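# Four arms sort stickered items into matching containers

## Task

Put every item into the container whose color matches the color of the sticker on that item.

## Robot and tools

Robots: four identical i2rt Big YAM arms named arm1, arm2, arm3 and arm4. Each has six revolute joints, a two-finger gripper and a wrist camera (arm1_cam_wrist to arm4_cam_wrist). Four fixed room cameras also exist: cam_room_a1, cam_room_a2, cam_room_b1, cam_room_b2. Each hand reaches roughly 1.0 m from its joint1 axis. Feet (base_link) in the scene frame, metres, quaternion wxyz: arm1 (-0.644, +1.377, +0.914) q(+0.682, +0.007, +0.004, +0.731); arm2 (-0.655, -0.555, +0.928) q(+0.747, +0.002, +0.000, -0.665); arm3 (+0.651, -1.332, +0.868) q(+0.663, -0.004, -0.006, -0.748); arm4 (+0.648, +0.477, +0.879) q(+0.687, +0.001, +0.003, +0.727). Each foot looks along its own +x.

Frame: one shared scene frame, origin on the floor, +z up. The hand point lies between the finger pads, about 1 cm short of the tips. Fingers point along the hand's +z; they open and close along its y. Reported hand position can be off, more so when the arm is stretched. hand_target is where the hand would be at the joint targets currently held.

Tool move: arguments arm1..arm4 (one object per robot, each optional) plus cameras. A robot omitted gets nothing new and its block is shown 'as last shown' with status 'not commanded'. Inside a robot's object:
- joints: absolute targets by name. joint1_rad -2.879..2.879 (yaw about foot, positive counter-clockwise seen from above, 0 = along foot's +x); joint2_rad 0..3.141 (shoulder; 0 = upper arm back and level, rising goes up then forward); joint3_rad 0..3.019 (elbow; 0 folded, larger opens); joint4_rad -1.692..1.57 (hand pitch, positive tips fingers up); joint5_rad -1.57..1.57 (hand yaw, positive toward arm's right); joint6_rad -2.094..2.094 (roll, positive clockwise seen from behind); gripper_m 0..0.093 (fingertip gap, metres). Done tolerances: ±0.045, 0.14, 0.09, 0.055, 0.03, 0.035 rad, ±0.003 m.
- target: an absolute hand pose, seven numbers [x, y, z, qw, qx, qy, qz], metres in the scene frame, same format as the 'hand' line. The hand travels straight from its hand_target toward it. With target, joints may contain only gripper_m.
- speed: top path speed in m/s, 0.002..0.5, default 0.25; rotation capped at twice that in rad/s; only valid with target.
All motions in one call begin together; all hand paths finish together, paced by the slowest. A path lasts 0.5..10 s and is cut off at 10 s; a call lasts at most 15 s. Each control step clamps the commanded pose to within 100 mm and 20 degrees of the measured hand, then damped IK drives the joints, favouring position. Expect a centimetre or more of error, lag, drift and overspeed near full stretch. Paths ignore obstacles and other arms. Example part: {"target": [x, y, z, qw, qx, qy, qz], "speed": 0.25}. Unknown keys make a call invalid; out-of-range values get it refused, and a refusal (or a stop during a call) cancels the later move, wait and finished_scene calls of that reply.

cameras: list of camera names or 'all'; omitted/null means all, [] none. The 'pictures' line gives image order; images can be slightly older than the state.

wait: seconds 0..10, plus cameras; commands nothing and returns full state. zoom_image: camera plus region [x0, y0, x1, y1] in pixels from the top-left, at most 504x504, only for a camera present in the latest images. read_manual: section 'licences' gives licence text only. finished_scene: scene = current scene number; irreversible, and the goal must hold with the robots idle.

Result lines: 'move' lists each arm sent a motion with 'done' or its worst status. joint_status/hand_status: off_target (stopped short, possibly still pushing); time_out (each joint keeps a target near where it stood, within 0.375, 0.375, 0.113, 0.225, 0.075, 0.3 rad for joints 1-6, and keeps pushing; on_its_own lists those not there yet; send the current reading to relax it); not_followed (a safety check blocked the joint or pose command; 'joint command not followed' or 'pose unreachable'); gripper commands still execute. on_its_own shows uncommanded behaviour; 'held at' is a target, not a reading. Joint velocities in rad/s (gripper m/s), 'within noise' when still. Joint torques in N m per arm joint, biased and noisy, including gravity; joints 3 and 4 wrap sign past ±28.

Gripper: on a rigid object at full force the reading is up to 0.005 m below its width (some read up to 0.002 m above). Closed on nothing: 0.000..0.003. Just below first-contact reading the grip is light; about 0.005 m below gives full force (about 50..64 N per pad). Soft items crush more with smaller targets. Release by commanding well above the reading.

Avoid: dropping items, releasing while moving, knocking things off the work area or to the floor, slamming. Robots do not stop on contact and keep pushing; sustained pushing, holding loads or stretched poses heat motors (MOTOR HOT at 85 °C; at 100 °C the arm goes limp and drops for 30..60 s, keys then read limit_stop_at_motor_heat, resend targets). Keep arms apart: the collision check may react late and allows fingers, gripper housings and wrist cameras to meet; never close one gripper on another's fingers. Occasional external nudges may move loose objects; recheck with cameras.

Each tool is called as a command line: name --argument value for each argument, lists and objects as JSON in quotes; but a table of rows of numbers goes row by row, as --pt "numbers of a row", without its own name.

## Session

move

Scene clock: 0.00 s.
Joint torques (N m): no reading
Motor temperatures (°C): arm1=[21 24 26 23 21 21 21] | arm2=[23 24 25 22 22 20 23] | arm3=[24 23 24 23 24 23 23] | arm4=[22 21 23 22 24 21 24]
Heat: arm1: hottest joint3_rad 26 °C; arm2: hottest joint3_rad 25 °C; arm3: hottest joint1_rad 24 °C; arm4: hottest joint5_rad 24 °C.
Joint velocities: within noise
arm1.joint_positions: joint1_rad=-0.168 joint2_rad=+0.560 joint3_rad=+1.361 joint4_rad=-1.410 joint5_rad=+0.240 joint6_rad=+0.692 gripper_m=+0.09396
arm1.joint_status: not commanded
arm1.hand: x=-0.5745 y=+1.5715 z=+1.4388 quat_wxyz=(-0.303, +0.280, -0.837, -0.359) (m; scene frame)
arm1.hand_target: x=-0.5746 y=+1.5689 z=+1.4515 quat_wxyz=(-0.308, +0.276, -0.832, -0.370) (m; scene frame)
arm1.hand_status: not commanded
arm2.joint_positions: joint1_rad=+0.198 joint2_rad=+0.483 joint3_rad=+1.641 joint4_rad=-1.210 joint5_rad=-0.086 joint6_rad=-0.484 gripper_m=+0.09396
arm2.joint_status: not commanded
arm2.hand: x=-0.6069 y=-0.6635 z=+1.6316 quat_wxyz=(-0.468, -0.246, -0.683, +0.505) (m; scene frame)
arm2.hand_target: x=-0.6088 y=-0.6576 z=+1.6378 quat_wxyz=(-0.472, -0.244, -0.677, +0.510) (m; scene frame)
arm2.hand_status: not commanded
arm3.joint_positions: joint1_rad=+0.130 joint2_rad=+0.645 joint3_rad=+1.695 joint4_rad=-1.138 joint5_rad=+0.075 joint6_rad=+0.392 gripper_m=+0.09396
arm3.joint_status: not commanded
arm3.hand: x=+0.6386 y=-1.5165 z=+1.5921 quat_wxyz=(-0.552, -0.621, -0.389, +0.398) (m; scene frame)
arm3.hand_target: x=+0.6385 y=-1.5116 z=+1.6003 quat_wxyz=(-0.558, -0.615, -0.384, +0.402) (m; scene frame)
arm3.hand_status: not commanded
arm4.joint_positions: joint1_rad=+0.147 joint2_rad=+0.437 joint3_rad=+1.709 joint4_rad=-1.566 joint5_rad=+0.245 joint6_rad=+0.670 gripper_m=+0.09396
arm4.joint_status: not commanded
arm4.hand: x=+0.6820 y=+0.5376 z=+1.5262 quat_wxyz=(-0.292, +0.355, -0.719, -0.522) (m; scene frame)
arm4.hand_target: x=+0.6829 y=+0.5336 z=+1.5314 quat_wxyz=(-0.294, +0.352, -0.714, -0.529) (m; scene frame)
arm4.hand_status: not commanded
pictures: arm1_cam_wrist, arm2_cam_wrist, arm3_cam_wrist, arm4_cam_wrist, cam_room_a1, cam_room_a2, cam_room_b1, cam_room_b2
Images, in order (width x height): arm1_cam_wrist 672x504, arm2_cam_wrist 672x504, arm3_cam_wrist 672x504, arm4_cam_wrist 672x504, cam_room_a1 672x504, cam_room_a2 672x504, cam_room_b1 672x504, cam_room_b2 672x504.

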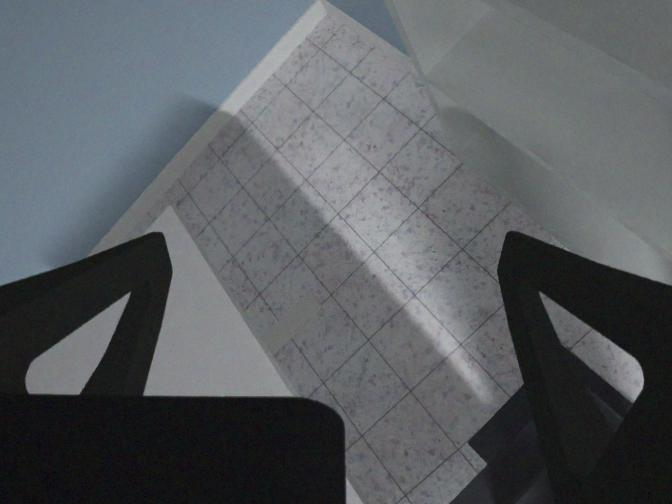

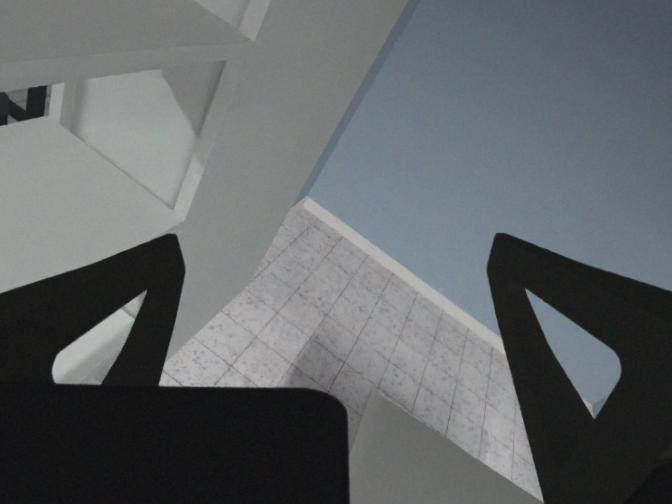

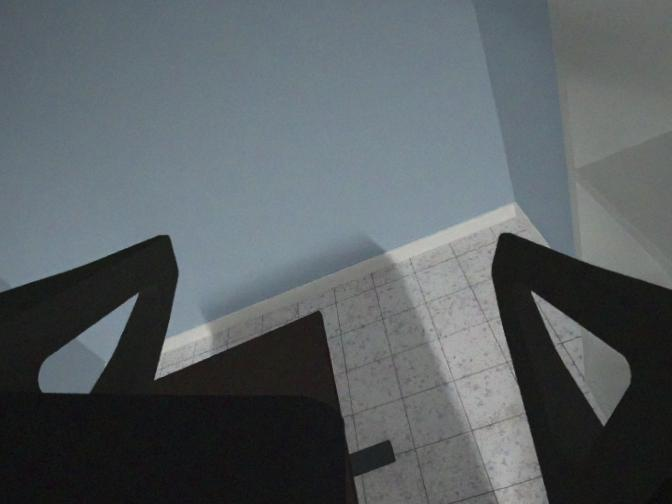

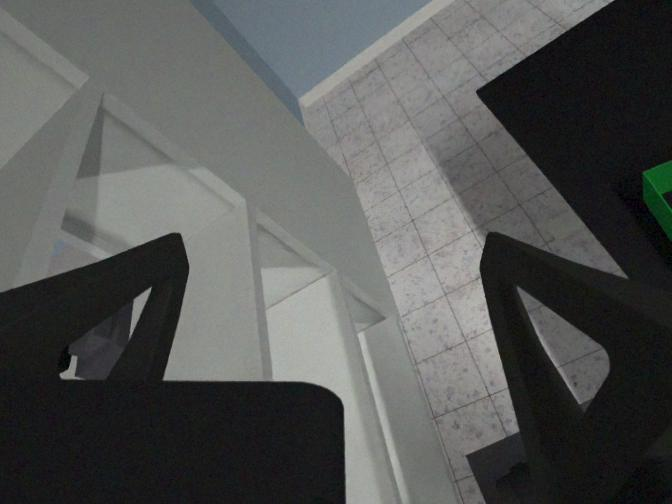

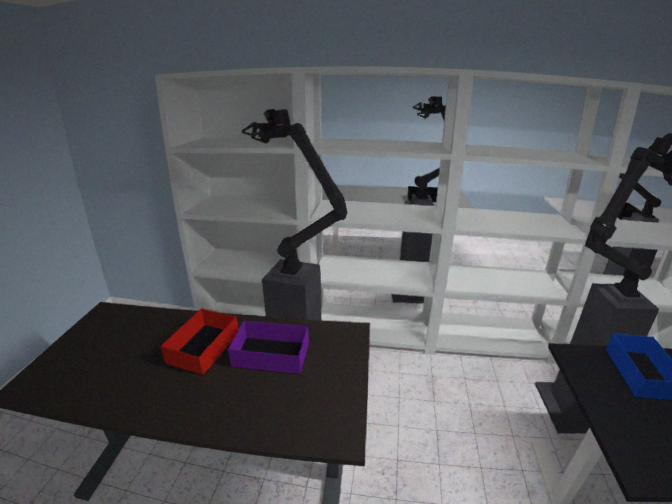

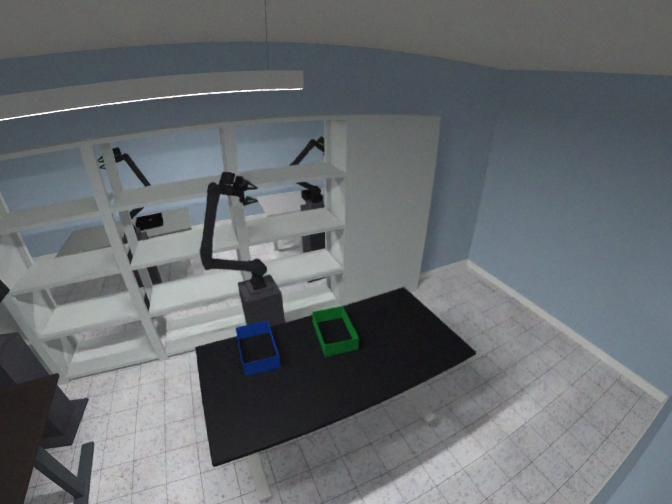

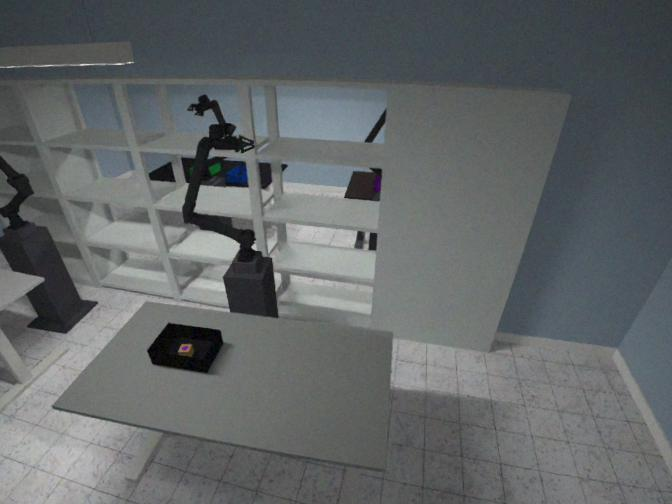

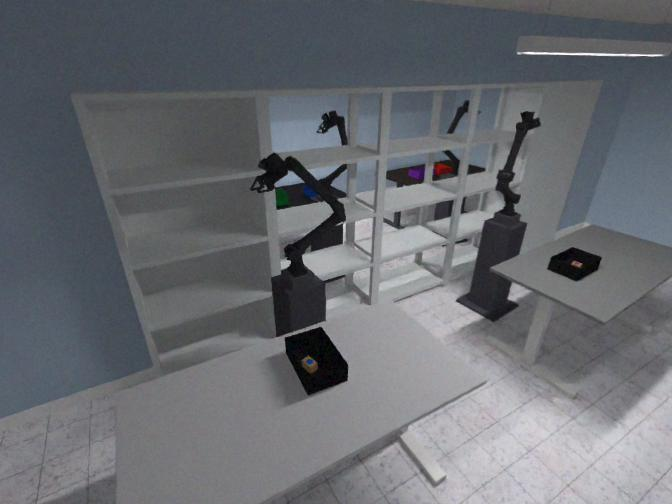

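zoom_image --camera "cam_room_b1" --region '[130, 310, 240, 390]'

zoom_image --camera "cam_room_b2" --region '[270, 320, 370, 400]'

move --arm1 '{"joints":{"joint1_rad":1.5,"joint2_rad":1.2,"joint3_rad":1.4,"joint4_rad":-0.9,"joint5_rad":0,"joint6_rad":0}}' --arm2 '{"joints":{"joint1_rad":-1.6,"joint2_rad":1.2,"joint3_rad":1.4,"joint4_rad":-0.9,"joint5_rad":0,"joint6_rad":0}}' --arm3 '{"joints":{"joint1_rad":1.5,"joint2_rad":1.2,"joint3_rad":1.4,"joint4_rad":-0.9,"joint5_rad":0,"joint6_rad":0}}' --arm4 '{"joints":{"joint1_rad":-1.5,"joint2_rad":1.2,"joint3_rad":1.4,"joint4_rad":-0.9,"joint5_rad":0,"joint6_rad":0}}' --cameras '["arm1_cam_wrist","arm2_cam_wrist","arm3_cam_wrist","arm4_cam_wrist"]'

Scaled by 4.582.

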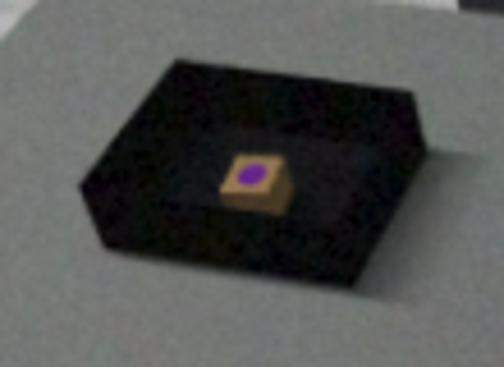

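Scaled by 5.040.

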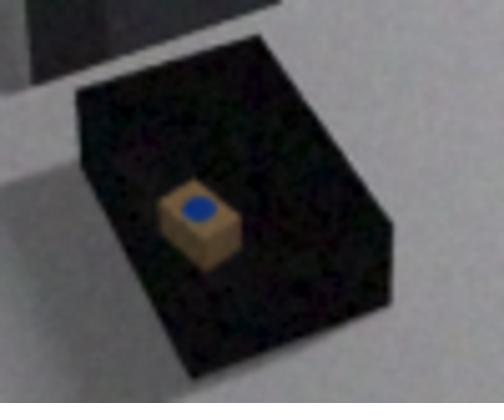

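Scene clock: 11.67 s.
Joint torques (N m): arm1=[-1.79 -7.41 13.98 2.15 0.07 -0.09] | arm2=[1.08 -12.04 12.96 2.73 -0.08 0.19] | arm3=[1.49 -9.47 11.92 1.81 0.13 -0.11] | arm4=[0.91 -11.28 11.37 1.85 0.03 -0.09]
Motor temperatures (°C): arm1=[21 24 28 23 21 21 21] | arm2=[23 24 26 22 22 20 23] | arm3=[24 23 24 23 24 23 23] | arm4=[22 21 23 22 24 21 24]
Heat: arm1: hottest joint3_rad 28 °C; arm2: hottest joint3_rad 26 °C; arm3: hottest joint1_rad 24 °C; arm4: hottest joint5_rad 24 °C.
move: arm1 done; arm2 done; arm3 done; arm4 done
Joint velocities: within noise
arm1.joint_positions: joint1_rad=+1.502 joint2_rad=+1.211 joint3_rad=+1.374 joint4_rad=-0.916 joint5_rad=-0.002 joint6_rad=+0.007 gripper_m=+0.09400
arm1.joint_status: all done
arm1.hand: x=-1.1456 y=+1.3765 z=+1.3246 quat_wxyz=(+0.001, +0.914, -0.003, -0.405) (m; scene frame)
arm1.hand_target: x=-1.1474 y=+1.3776 z=+1.3473 quat_wxyz=(-0.001, +0.903, +0.000, -0.429) (m; scene frame)
arm1.hand_status: not commanded
arm2.joint_positions: joint1_rad=-1.604 joint2_rad=+1.209 joint3_rad=+1.385 joint4_rad=-0.913 joint5_rad=+0.002 joint6_rad=-0.012 gripper_m=+0.09398
arm2.joint_status: all done
arm2.hand: x=-1.1638 y=-0.5985 z=+1.3375 quat_wxyz=(-0.012, -0.914, -0.044, +0.404) (m; scene frame)
arm2.hand_target: x=-1.1642 y=-0.6009 z=+1.3528 quat_wxyz=(-0.017, -0.906, -0.040, +0.421) (m; scene frame)
arm2.hand_status: not commanded
arm3.joint_positions: joint1_rad=+1.494 joint2_rad=+1.191 joint3_rad=+1.374 joint4_rad=-0.907 joint5_rad=-0.003 joint6_rad=+0.006 gripper_m=+0.09398
arm3.joint_status: all done
arm3.hand: x=+1.1450 y=-1.4247 z=+1.2834 quat_wxyz=(-0.410, -0.089, -0.906, +0.044) (m; scene frame)
arm3.hand_target: x=+1.1515 y=-1.4233 z=+1.2948 quat_wxyz=(-0.421, -0.084, -0.902, +0.047) (m; scene frame)
arm3.hand_status: not commanded
arm4.joint_positions: joint1_rad=-1.505 joint2_rad=+1.211 joint3_rad=+1.369 joint4_rad=-0.915 joint5_rad=+0.001 joint6_rad=+0.014 gripper_m=+0.09398
arm4.joint_status: all done
arm4.hand: x=+1.1542 y=+0.5401 z=+1.2770 quat_wxyz=(-0.393, +0.050, -0.918, -0.025) (m; scene frame)
arm4.hand_target: x=+1.1562 y=+0.5431 z=+1.3019 quat_wxyz=(-0.419, +0.058, -0.906, -0.025) (m; scene frame)
arm4.hand_status: not commanded
pictures: arm1_cam_wrist, arm2_cam_wrist, arm3_cam_wrist, arm4_cam_wrist
Images, in order (width x height): arm1_cam_wrist 672x504, arm2_cam_wrist 672x504, arm3_cam_wrist 672x504, arm4_cam_wrist 672x504.

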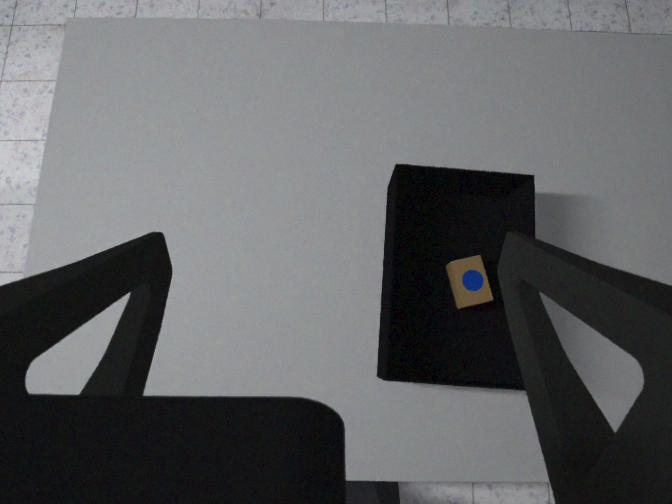

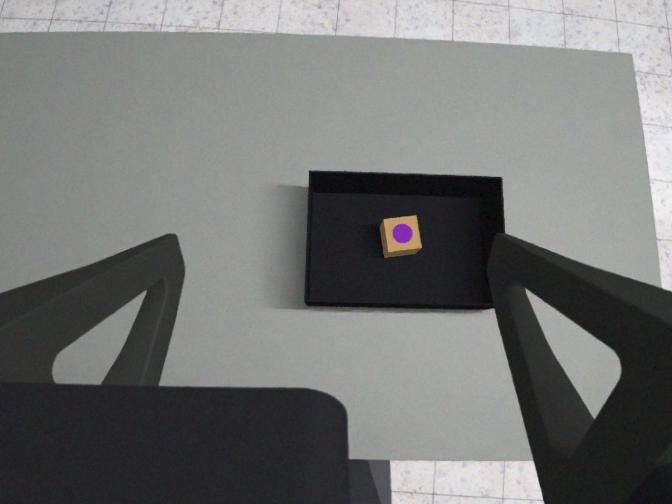

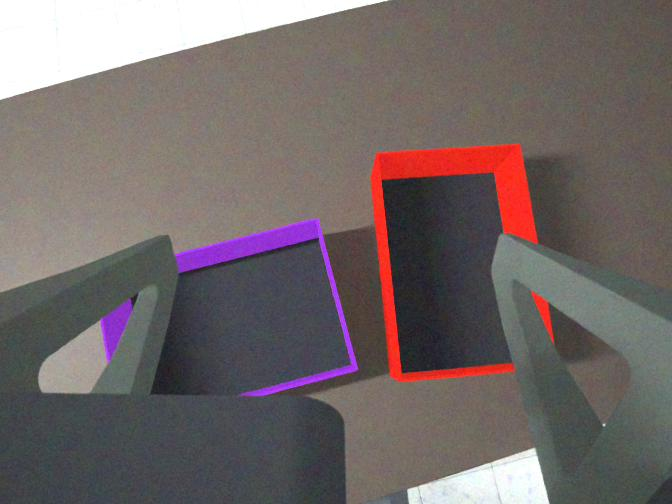

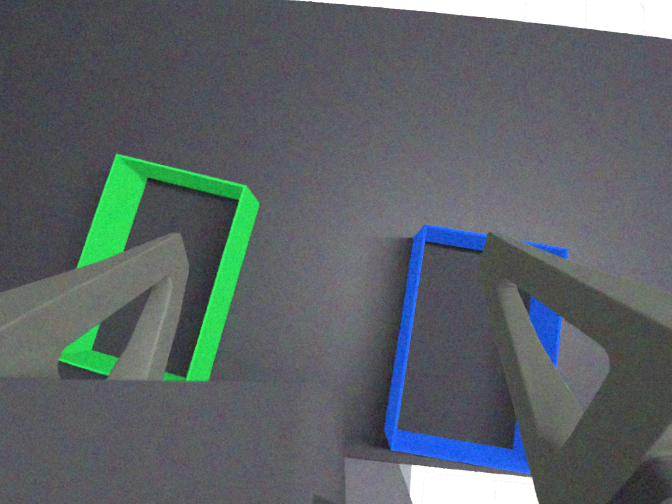

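move --arm1 '{"target":[-1.226,1.553,0.95,0,0.9936,0.1132,0]}' --arm2 '{"target":[-1.316,-0.519,0.94,0,0.993,0.1175,0]}' --arm3 '{"joints":{"joint1_rad":-2.25,"joint2_rad":0.6,"joint3_rad":1.1,"joint4_rad":-1.3}}' --arm4 '{"joints":{"joint1_rad":0.92,"joint2_rad":0.6,"joint3_rad":1.1,"joint4_rad":-1.3}}' --cameras '["arm1_cam_wrist","arm2_cam_wrist","arm3_cam_wrist"]'

Scene clock: 61.23 s.
Joint torques (N m): arm1=[-1.61 -18.49 14.04 -0.09 -0.02 -0.07] | arm2=[-0.03 -23.41 13.93 0.08 0.1 -0.08] | arm3=[0.5 -0.44 8.69 1.07 -0.04 -0.1] | arm4=[0.85 0.32 8.84 0.79 0.14 -0.08]
Motor temperatures (°C): arm1=[21 24 33 23 21 21 21] | arm2=[23 25 32 22 22 20 23] | arm3=[24 24 29 23 24 23 23] | arm4=[22 22 35 22 24 21 24]
Heat: arm1: hottest joint3_rad 33 °C; arm2: hottest joint3_rad 32 °C; arm3: hottest joint3_rad 29 °C; arm4: hottest joint3_rad 35 °C.
move: arm1 off_target; arm2 off_target; arm3 done; arm4 done
Joint velocities: within noise
arm1.joint_positions: joint1_rad=+1.216 joint2_rad=+2.080 joint3_rad=+1.593 joint4_rad=-1.150 joint5_rad=+0.001 joint6_rad=-0.510 gripper_m=+0.09400
arm1.joint_status: not commanded
arm1.hand: x=-1.2064 y=+1.5435 z=+0.9269 quat_wxyz=(+0.010, +0.993, +0.112, +0.023) (m; scene frame)
arm1.hand_target: x=-1.2248 y=+1.5528 z=+0.9505 quat_wxyz=(+0.000, +0.994, +0.113, +0.000) (m; scene frame)
arm1.hand_status: off_target (0.032 m and 2.9 deg from the pose sent, 0.422 m and 49.5 deg at the start)
arm2.joint_positions: joint1_rad=-1.735 joint2_rad=+2.201 joint3_rad=+1.801 joint4_rad=-1.196 joint5_rad=-0.006 joint6_rad=-0.275 gripper_m=+0.09398
arm2.joint_status: not commanded
arm2.hand: x=-1.3000 y=-0.5255 z=+0.9289 quat_wxyz=(-0.004, -0.993, -0.114, -0.013) (m; scene frame)
arm2.hand_target: x=-1.3153 y=-0.5190 z=+0.9403 quat_wxyz=(+0.000, -0.993, -0.118, +0.001) (m; scene frame)
arm2.hand_status: off_target (0.021 m and 1.6 deg from the pose sent, 0.433 m and 48.3 deg at the start)
arm3.joint_positions: joint1_rad=-2.239 joint2_rad=+0.605 joint3_rad=+1.103 joint4_rad=-1.294 joint5_rad=+0.001 joint6_rad=+0.005 gripper_m=+0.09403
arm3.joint_status: all done
arm3.hand: x=+0.4701 y=-1.1434 z=+1.2731 quat_wxyz=(+0.139, -0.855, +0.360, +0.346) (m; scene frame)
arm3.hand_target: x=+0.4738 y=-1.1435 z=+1.2719 quat_wxyz=(+0.141, -0.855, +0.363, +0.343) (m; scene frame)
arm3.hand_status: not commanded
arm4.joint_positions: joint1_rad=+0.917 joint2_rad=+0.596 joint3_rad=+1.094 joint4_rad=-1.289 joint5_rad=-0.002 joint6_rad=+0.012 gripper_m=+0.09402
arm4.joint_status: all done
arm4.hand: x=+0.4390 y=+0.6221 z=+1.2866 quat_wxyz=(-0.106, +0.882, -0.278, -0.366) (m; scene frame)
arm4.hand_target: x=+0.4395 y=+0.6214 z=+1.2868 quat_wxyz=(-0.108, +0.885, -0.272, -0.361) (m; scene frame)
arm4.hand_status: not commanded
pictures: arm1_cam_wrist, arm2_cam_wrist, arm3_cam_wrist
Images, in order (width x height): arm1_cam_wrist 672x504, arm2_cam_wrist 672x504, arm3_cam_wrist 672x504.

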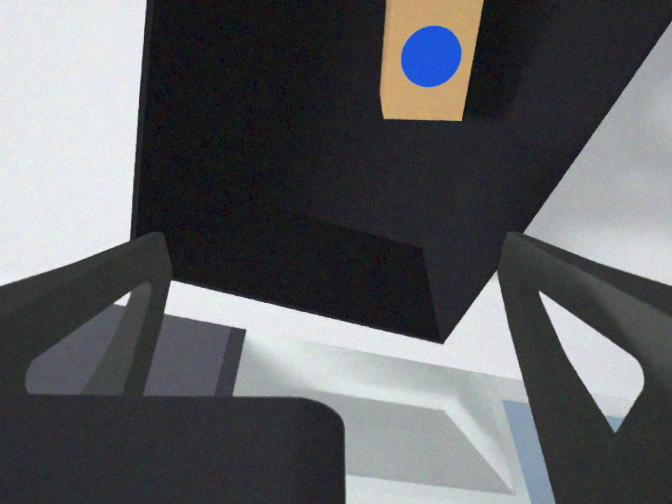

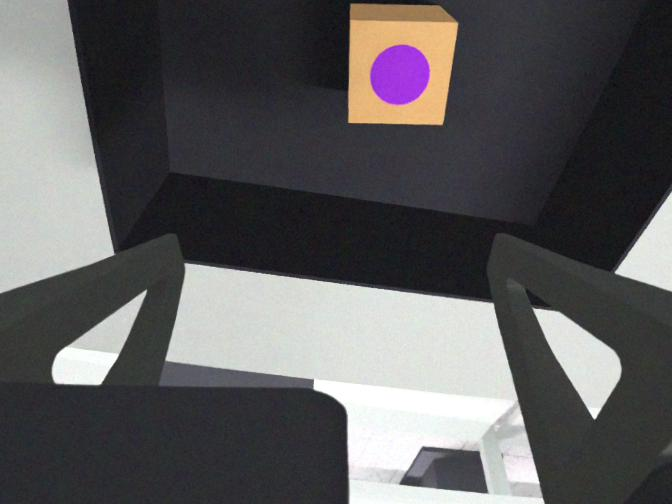

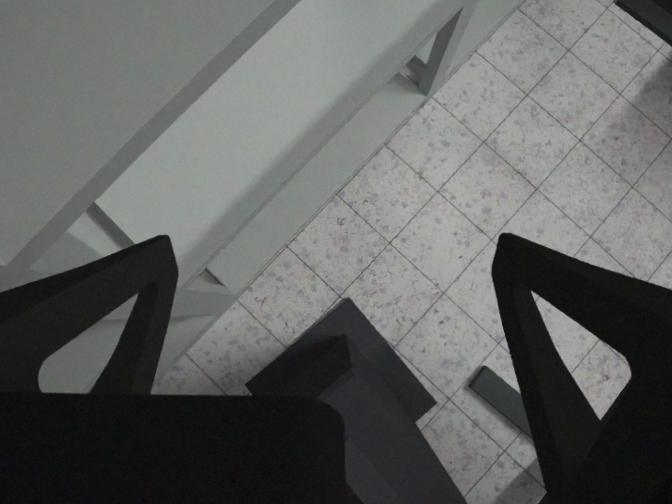

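move --arm1 '{"target":[-1.245,1.585,0.845,0,0.9936,0.1132,0],"speed":0.2}' --arm2 '{"target":[-1.330,-0.497,0.84,0,0.993,0.1175,0],"speed":0.2}' --cameras '["arm1_cam_wrist","arm2_cam_wrist"]'

Scene clock: 73.53 s.
Joint torques (N m): arm1=[-2.32 -19.6 12.7 0.72 0.02 -0.08] | arm2=[0.44 -24.18 12.98 1.09 0.09 -0.07] | arm3=[0.56 -0.38 8.64 1.11 -0.04 -0.1] | arm4=[1.14 0.67 8.85 0.72 0.15 -0.07]
Motor temperatures (°C): arm1=[21 24 34 23 21 21 21] | arm2=[23 26 33 22 22 20 23] | arm3=[24 24 29 23 24 23 23] | arm4=[22 22 34 22 24 21 24]
Heat: arm1: hottest joint3_rad 34 °C; arm2: hottest joint3_rad 33 °C; arm3: hottest joint3_rad 29 °C; arm4: hottest joint3_rad 34 °C.
move: arm1 off_target; arm2 off_target
Joint velocities: within noise
arm1.joint_positions: joint1_rad=+1.175 joint2_rad=+2.278 joint3_rad=+1.643 joint4_rad=-1.020 joint5_rad=+0.002 joint6_rad=-0.550 gripper_m=+0.09400
arm1.joint_status: not commanded
arm1.hand: x=-1.2194 y=+1.5730 z=+0.8265 quat_wxyz=(+0.015, +0.993, +0.111, +0.031) (m; scene frame)
arm1.hand_target: x=-1.2437 y=+1.5845 z=+0.8459 quat_wxyz=(+0.000, +0.994, +0.113, +0.000) (m; scene frame)
arm1.hand_status: off_target (0.034 m and 3.9 deg from the pose sent, 0.100 m and 2.9 deg at the start)
arm2.joint_positions: joint1_rad=-1.769 joint2_rad=+2.361 joint3_rad=+1.822 joint4_rad=-1.077 joint5_rad=-0.006 joint6_rad=-0.306 gripper_m=+0.09398
arm2.joint_status: not commanded
arm2.hand: x=-1.3083 y=-0.5022 z=+0.8342 quat_wxyz=(-0.006, -0.993, -0.112, -0.022) (m; scene frame)
arm2.hand_target: x=-1.3290 y=-0.4970 z=+0.8407 quat_wxyz=(+0.000, -0.993, -0.117, +0.000) (m; scene frame)
arm2.hand_status: off_target (0.023 m and 2.7 deg from the pose sent, 0.098 m and 1.6 deg at the start)
arm3, arm4: as last shown
arm3.hand_target: x=+0.4737 y=-1.1434 z=+1.2720 quat_wxyz=(+0.141, -0.855, +0.363, +0.343) (m; scene frame)
arm4.hand: x=+0.4391 y=+0.6221 z=+1.2865 quat_wxyz=(-0.106, +0.882, -0.278, -0.366) (m; scene frame)
pictures: arm1_cam_wrist, arm2_cam_wrist
Images, in order (width x height): arm1_cam_wrist 672x504, arm2_cam_wrist 672x504.

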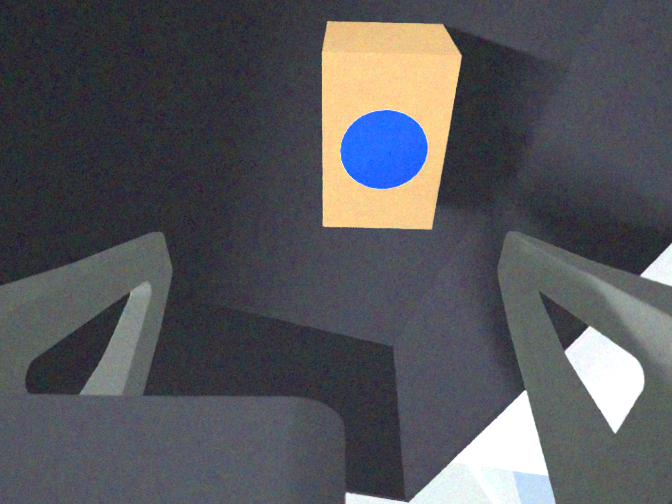

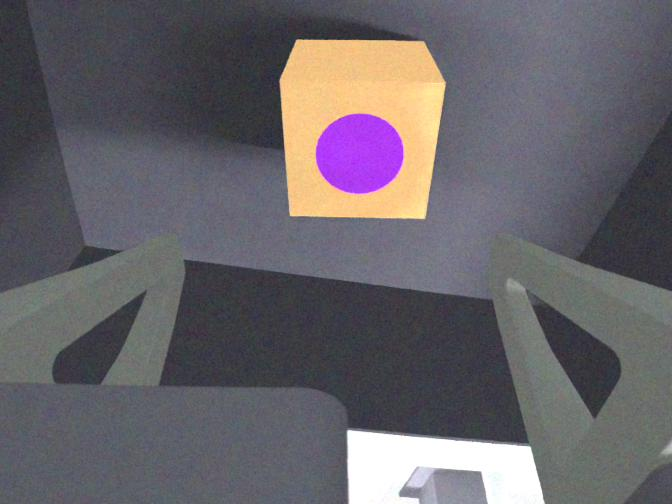

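move --arm1 '{"target":[-1.261,1.595,0.783,0,0.9936,0.1132,0],"speed":0.12}' --arm2 '{"target":[-1.346,-0.494,0.774,0,0.993,0.1175,0],"speed":0.12}' --cameras '["arm1_cam_wrist","arm2_cam_wrist"]'

Scene clock: 83.90 s.
Joint torques (N m): arm1=[-2.14 -20.19 12.49 0.65 0.05 -0.06] | arm2=[0.21 -24.29 12.74 1.03 0.08 -0.09] | arm3=[0.56 -0.44 8.69 1.1 -0.04 -0.1] | arm4=[0.91 0.73 8.75 0.84 0.15 -0.07]
Motor temperatures (°C): arm1=[21 25 34 23 21 21 21] | arm2=[23 26 33 22 22 20 23] | arm3=[24 24 28 23 24 23 23] | arm4=[22 22 34 22 24 21 24]
Heat: arm1: hottest joint3_rad 34 °C; arm2: hottest joint3_rad 33 °C; arm3: hottest joint3_rad 28 °C; arm4: hottest joint3_rad 34 °C.
move: arm1 off_target; arm2 off_target
Joint velocities: within noise
arm1.joint_positions: joint1_rad=+1.175 joint2_rad=+2.407 joint3_rad=+1.720 joint4_rad=-0.958 joint5_rad=+0.002 joint6_rad=-0.556 gripper_m=+0.09400
arm1.joint_status: not commanded
arm1.hand: x=-1.2384 y=+1.5796 z=+0.7706 quat_wxyz=(+0.013, +0.993, +0.114, +0.026) (m; scene frame)
arm1.hand_target: x=-1.2599 y=+1.5948 z=+0.7840 quat_wxyz=(+0.000, +0.994, +0.113, +0.000) (m; scene frame)
arm1.hand_status: off_target (0.030 m and 3.3 deg from the pose sent, 0.064 m and 3.9 deg at the start)
arm2.joint_positions: joint1_rad=-1.769 joint2_rad=+2.495 joint3_rad=+1.910 joint4_rad=-1.019 joint5_rad=-0.006 joint6_rad=-0.308 gripper_m=+0.09398
arm2.joint_status: not commanded
arm2.hand: x=-1.3276 y=-0.5004 z=+0.7745 quat_wxyz=(-0.005, -0.993, -0.113, -0.017) (m; scene frame)
arm2.hand_target: x=-1.3450 y=-0.4940 z=+0.7744 quat_wxyz=(+0.000, -0.993, -0.117, +0.000) (m; scene frame)
arm2.hand_status: off_target (0.019 m and 2.1 deg from the pose sent, 0.071 m and 2.7 deg at the start)
arm3, arm4: as last shown
pictures: arm1_cam_wrist, arm2_cam_wrist
Images, in order (width x height): arm1_cam_wrist 672x504, arm2_cam_wrist 672x504.

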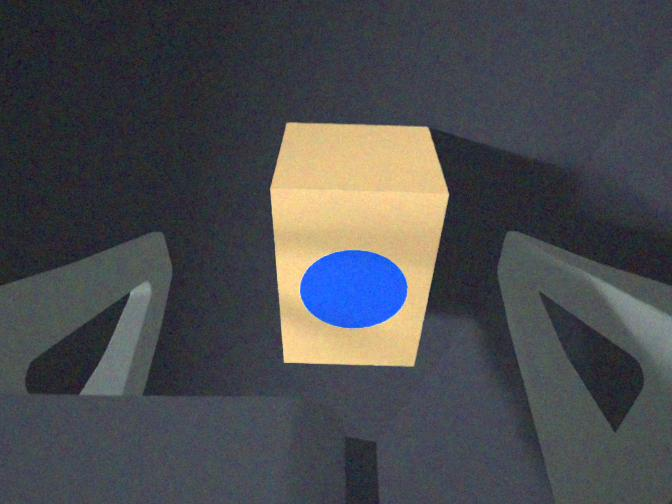

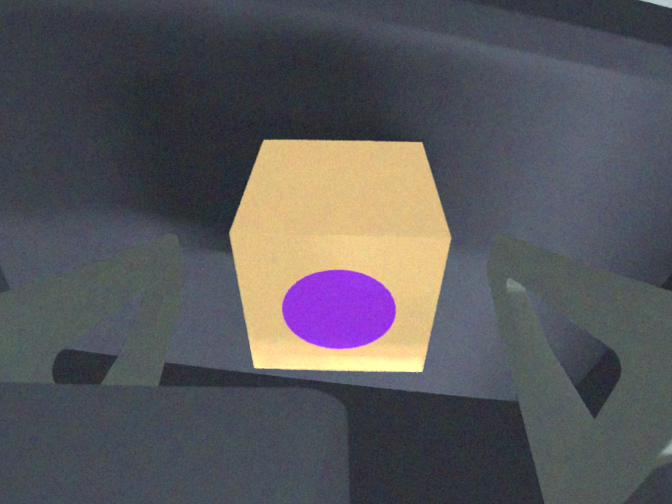

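move --arm1 '{"joints":{"gripper_m":0.03}}' --arm2 '{"joints":{"gripper_m":0.035}}' --cameras '["arm1_cam_wrist","arm2_cam_wrist"]'

move --arm1 '{"target":[-1.15,1.55,1.08,0,0.9936,0.1132,0]}' --arm2 '{"target":[-1.2,-0.51,1.08,0,0.993,0.1175,0]}' --cameras '["arm1_cam_wrist","arm2_cam_wrist"]'

Scene clock: 88.33 s.
Joint torques (N m): arm1=[-2.78 -19.49 12.25 0.57 -0.01 -0.07] | arm2=[0.09 -24.35 12.67 0.99 0.03 -0.07] | arm3=[0.44 -0.5 8.64 1.14 -0.05 -0.09] | arm4=[1.32 -0.15 8.81 0.92 0.16 -0.08]
Motor temperatures (°C): arm1=[21 25 35 23 21 21 21] | arm2=[23 27 33 22 22 20 23] | arm3=[24 24 28 23 24 23 23] | arm4=[22 22 33 22 24 21 24]
Heat: arm1: hottest joint3_rad 35 °C; arm2: hottest joint3_rad 33 °C; arm3: hottest joint3_rad 28 °C; arm4: hottest joint3_rad 33 °C.
move: arm1 done; arm2 off_target
Joint velocities: within noise
arm1.joint_positions: joint1_rad=+1.174 joint2_rad=+2.407 joint3_rad=+1.721 joint4_rad=-0.958 joint5_rad=+0.003 joint6_rad=-0.557 gripper_m=+0.03006
arm1.joint_status: all done
arm1.hand: x=-1.2385 y=+1.5803 z=+0.7708 quat_wxyz=(+0.012, +0.993, +0.114, +0.026) (m; scene frame)
arm1.hand_target: x=-1.2598 y=+1.5949 z=+0.7840 quat_wxyz=(+0.000, +0.994, +0.113, +0.000) (m; scene frame)
arm1.hand_status: not commanded
arm2.joint_positions: joint1_rad=-1.769 joint2_rad=+2.495 joint3_rad=+1.910 joint4_rad=-1.018 joint5_rad=-0.005 joint6_rad=-0.309 gripper_m=+0.05290
arm2.joint_status: gripper_m off_target (ended at +0.05292, target +0.03500)
arm2.hand: x=-1.3281 y=-0.5002 z=+0.7747 quat_wxyz=(-0.004, -0.993, -0.114, -0.017) (m; scene frame)
arm2.hand_target: x=-1.3451 y=-0.4940 z=+0.7745 quat_wxyz=(+0.000, -0.993, -0.117, +0.000) (m; scene frame)
arm2.hand_status: not commanded
arm3, arm4: as last shown
pictures: arm1_cam_wrist, arm2_cam_wrist
Images, in order (width x height): arm1_cam_wrist 672x504, arm2_cam_wrist 672x504.

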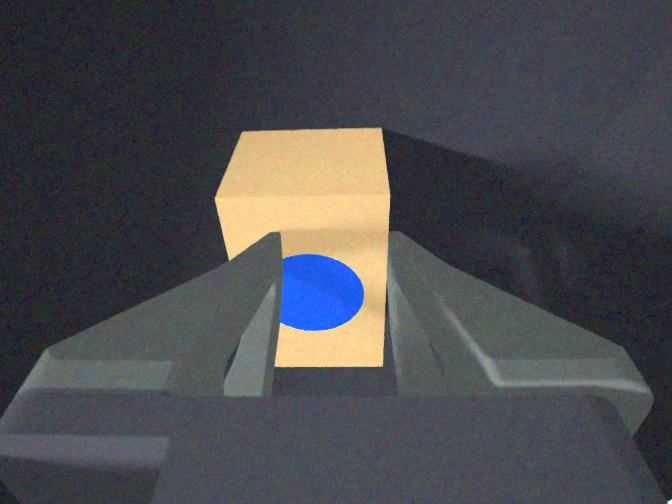

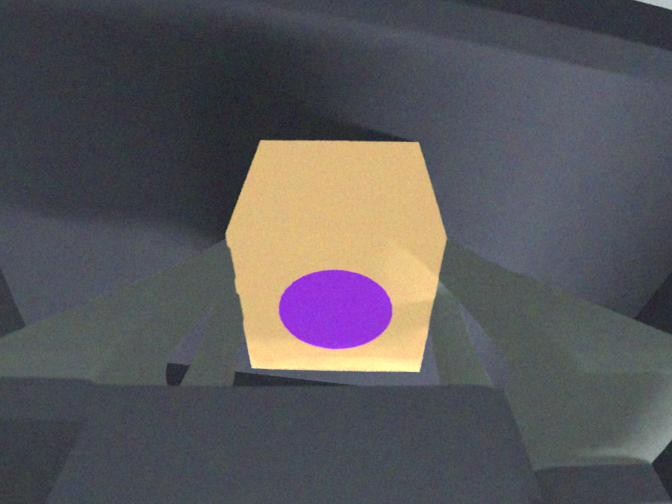

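Scene clock: 90.40 s.
Joint torques (N m): arm1=[-1.85 -13.57 11.86 0.01 -0.05 0.07] | arm2=[0.62 -18.49 9.59 0.27 0 -0.03] | arm3=[0.5 -0.38 8.65 1.1 -0.04 -0.1] | arm4=[1.08 0.85 8.77 0.83 0.19 -0.08]
Motor temperatures (°C): arm1=[21 25 34 23 21 21 21] | arm2=[23 27 33 22 22 20 23] | arm3=[24 24 28 23 24 23 23] | arm4=[22 22 33 22 24 21 24]
Heat: arm1: hottest joint3_rad 34 °C; arm2: hottest joint3_rad 33 °C; arm3: hottest joint3_rad 28 °C; arm4: hottest joint3_rad 33 °C.
move: arm1 done; arm2 off_target
Joint velocities: within noise
arm1.joint_positions: joint1_rad=+1.174 joint2_rad=+1.782 joint3_rad=+1.548 joint4_rad=-1.357 joint5_rad=+0.003 joint6_rad=-0.557 gripper_m=+0.03006
arm1.joint_status: not commanded
arm1.hand: x=-1.1467 y=+1.5499 z=+1.0744 quat_wxyz=(+0.001, +0.993, +0.114, +0.002) (m; scene frame)
arm1.hand_target: x=-1.1499 y=+1.5500 z=+1.0800 quat_wxyz=(+0.000, +0.994, +0.113, +0.000) (m; scene frame)
arm1.hand_status: done (0.006 m and 0.3 deg from the pose sent, 0.323 m and 3.3 deg at the start)
arm2.joint_positions: joint1_rad=-1.769 joint2_rad=+1.789 joint3_rad=+1.583 joint4_rad=-1.332 joint5_rad=-0.005 joint6_rad=-0.309 gripper_m=+0.05290
arm2.joint_status: not commanded
arm2.hand: x=-1.2058 y=-0.5113 z=+1.0888 quat_wxyz=(+0.002, -0.993, -0.114, +0.016) (m; scene frame)
arm2.hand_target: x=-1.2000 y=-0.5100 z=+1.0802 quat_wxyz=(+0.000, -0.993, -0.117, +0.000) (m; scene frame)
arm2.hand_status: off_target (0.011 m and 1.9 deg from the pose sent, 0.331 m and 2.0 deg at the start)
arm3, arm4: as last shown
pictures: arm1_cam_wrist, arm2_cam_wrist
Images, in order (width x height): arm1_cam_wrist 672x504, arm2_cam_wrist 672x504.

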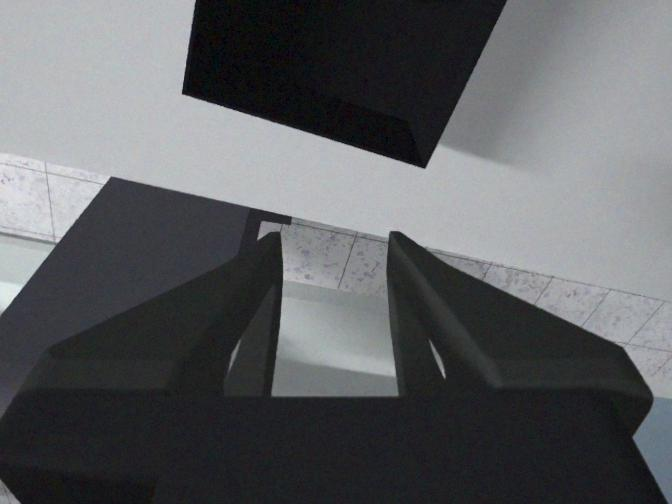

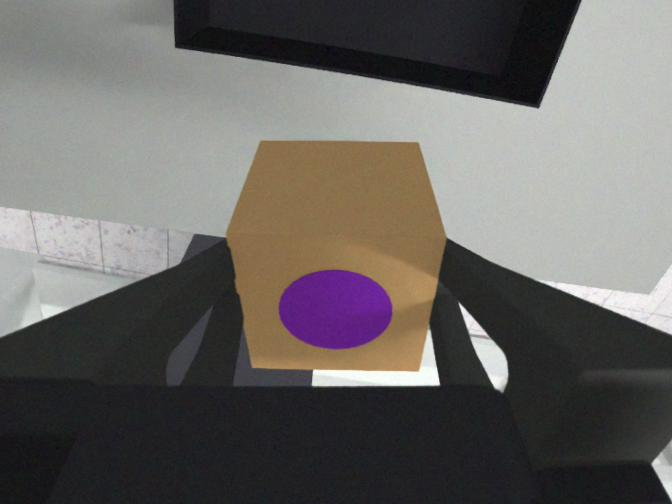

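move --arm1 '{"target":[-1.255,1.59,0.85,0,0.9936,0.1132,0],"joints":{"gripper_m":0.093}}' --arm2 '{"joints":{"joint1_rad":1.47,"joint2_rad":0.8,"joint3_rad":1.4,"joint4_rad":-1.6,"joint5_rad":0,"joint6_rad":0}}' --cameras '["arm1_cam_wrist"]'

Scene clock: 102.00 s.
Joint torques (N m): arm1=[-2.14 -20.19 13.27 0.58 -0.04 0] | arm2=[0.97 -2.9 10.3 1.37 0.13 0.22] | arm3=[0.5 -0.56 8.65 1.07 -0.04 -0.09] | arm4=[0.73 0.38 8.76 0.83 0.15 -0.08]
Motor temperatures (°C): arm1=[21 25 34 23 21 21 21] | arm2=[23 27 32 22 22 20 23] | arm3=[24 24 28 23 24 23 23] | arm4=[22 22 33 22 24 21 24]
Heat: arm1: hottest joint3_rad 34 °C; arm2: hottest joint3_rad 32 °C; arm3: hottest joint3_rad 28 °C; arm4: hottest joint3_rad 33 °C.
move: arm1 off_target; arm2 done
Joint velocities: within noise
arm1.joint_positions: joint1_rad=+1.174 joint2_rad=+2.291 joint3_rad=+1.693 joint4_rad=-1.048 joint5_rad=+0.003 joint6_rad=-0.557 gripper_m=+0.09293
arm1.joint_status: all done
arm1.hand: x=-1.2315 y=+1.5781 z=+0.8339 quat_wxyz=(+0.013, +0.993, +0.114, +0.027) (m; scene frame)
arm1.hand_target: x=-1.2538 y=+1.5898 z=+0.8510 quat_wxyz=(+0.000, +0.994, +0.113, +0.000) (m; scene frame)
arm1.hand_status: off_target (0.031 m and 3.4 deg from the pose sent, 0.252 m and 0.3 deg at the start)
arm2.joint_positions: joint1_rad=+1.466 joint2_rad=+0.805 joint3_rad=+1.395 joint4_rad=-1.588 joint5_rad=-0.003 joint6_rad=-0.015 gripper_m=+0.05292
arm2.joint_status: all done
arm2.hand: x=-0.3971 y=-0.5536 z=+1.3852 quat_wxyz=(-0.284, +0.013, -0.959, -0.003) (m; scene frame)
arm2.hand_target: x=-0.4011 y=-0.5530 z=+1.3869 quat_wxyz=(-0.282, +0.007, -0.959, -0.004) (m; scene frame)
arm2.hand_status: not commanded
arm3, arm4: as last shown
pictures: arm1_cam_wrist
Images, in order (width x height): arm1_cam_wrist 672x504.

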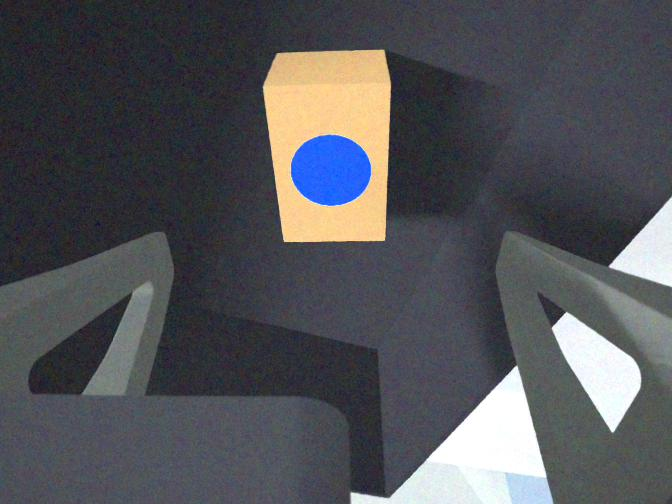

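move --arm1 '{"target":[-1.260,1.588,0.768,0,0.9936,0.1132,0],"speed":0.12}' --cameras '["arm1_cam_wrist"]'

Scene clock: 108.00 s.
Joint torques (N m): arm1=[-2.26 -19.14 12.14 0.59 -0.05 0.03] | arm2=[1.14 -2.84 10.32 1.37 0.12 0.21] | arm3=[0.56 -0.62 8.65 1.11 -0.04 -0.1] | arm4=[1.14 0.44 8.81 0.8 0.15 -0.06]
Motor temperatures (°C): arm1=[21 25 35 23 21 21 21] | arm2=[23 27 32 22 22 20 24] | arm3=[24 24 28 23 24 23 23] | arm4=[22 22 33 22 24 21 24]
Heat: arm1: hottest joint3_rad 35 °C; arm2: hottest joint3_rad 32 °C; arm3: hottest joint3_rad 28 °C; arm4: hottest joint3_rad 33 °C.
move: arm1 off_target
Joint velocities: within noise
arm1.joint_positions: joint1_rad=+1.174 joint2_rad=+2.422 joint3_rad=+1.710 joint4_rad=-0.928 joint5_rad=+0.003 joint6_rad=-0.557 gripper_m=+0.09293
arm1.joint_status: not commanded
arm1.hand: x=-1.2362 y=+1.5795 z=+0.7580 quat_wxyz=(+0.011, +0.993, +0.114, +0.024) (m; scene frame)
arm1.hand_target: x=-1.2592 y=+1.5878 z=+0.7691 quat_wxyz=(+0.000, +0.994, +0.113, +0.000) (m; scene frame)
arm1.hand_status: off_target (0.027 m and 3.1 deg from the pose sent, 0.072 m and 3.4 deg at the start)
arm2, arm3, arm4: as last shown
pictures: arm1_cam_wrist
Images, in order (width x height): arm1_cam_wrist 672x504.

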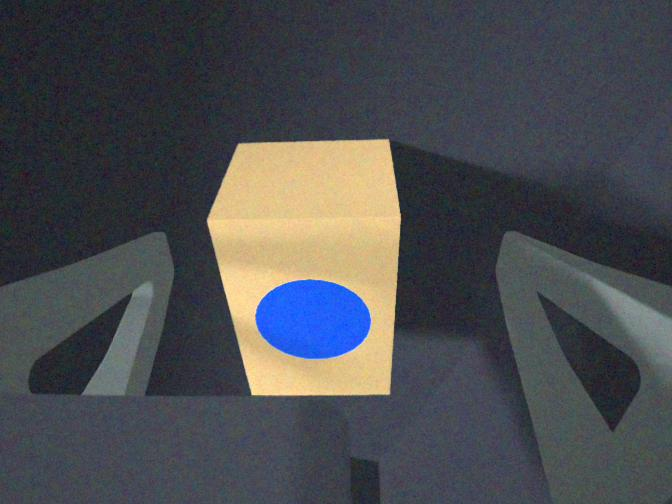

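move --arm1 '{"joints":{"gripper_m":0.03}}' --cameras '["arm1_cam_wrist"]'

Scene clock: 112.70 s.
Joint torques (N m): arm1=[-1.73 -19.78 12.08 0.69 -0.04 0.02] | arm2=[1.08 -2.9 10.28 1.4 0.12 0.21] | arm3=[0.5 -0.38 8.66 1.09 -0.04 -0.09] | arm4=[1.14 0.79 8.84 0.87 0.16 -0.08]
Motor temperatures (°C): arm1=[21 25 35 23 21 21 21] | arm2=[23 26 31 22 22 20 24] | arm3=[24 24 28 23 24 23 23] | arm4=[22 22 33 22 24 21 24]
Heat: arm1: hottest joint3_rad 35 °C; arm2: hottest joint3_rad 31 °C; arm3: hottest joint3_rad 28 °C; arm4: hottest joint3_rad 33 °C.
move: arm1 off_target
Joint velocities: within noise
arm1.joint_positions: joint1_rad=+1.174 joint2_rad=+2.422 joint3_rad=+1.710 joint4_rad=-0.928 joint5_rad=+0.003 joint6_rad=-0.557 gripper_m=+0.04350
arm1.joint_status: gripper_m off_target (ended at +0.04352, target +0.03000)
arm1.hand: x=-1.2362 y=+1.5796 z=+0.7580 quat_wxyz=(+0.011, +0.993, +0.114, +0.024) (m; scene frame)
arm1.hand_target: x=-1.2591 y=+1.5878 z=+0.7691 quat_wxyz=(+0.000, +0.994, +0.113, +0.000) (m; scene frame)
arm1.hand_status: not commanded
arm2, arm3, arm4: as last shown
pictures: arm1_cam_wrist
Images, in order (width x height): arm1_cam_wrist 672x504.

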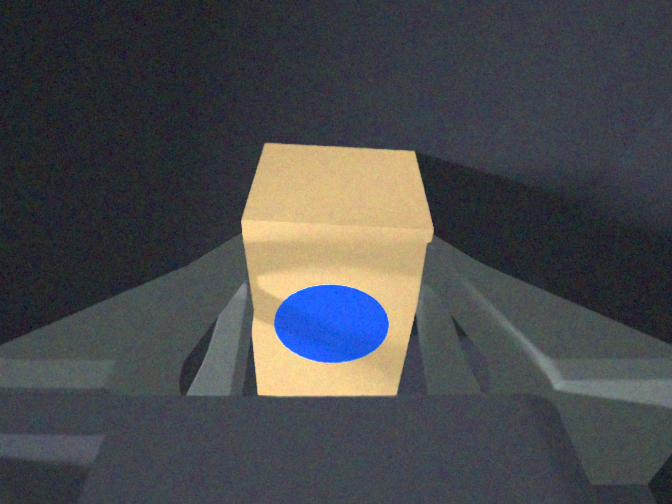

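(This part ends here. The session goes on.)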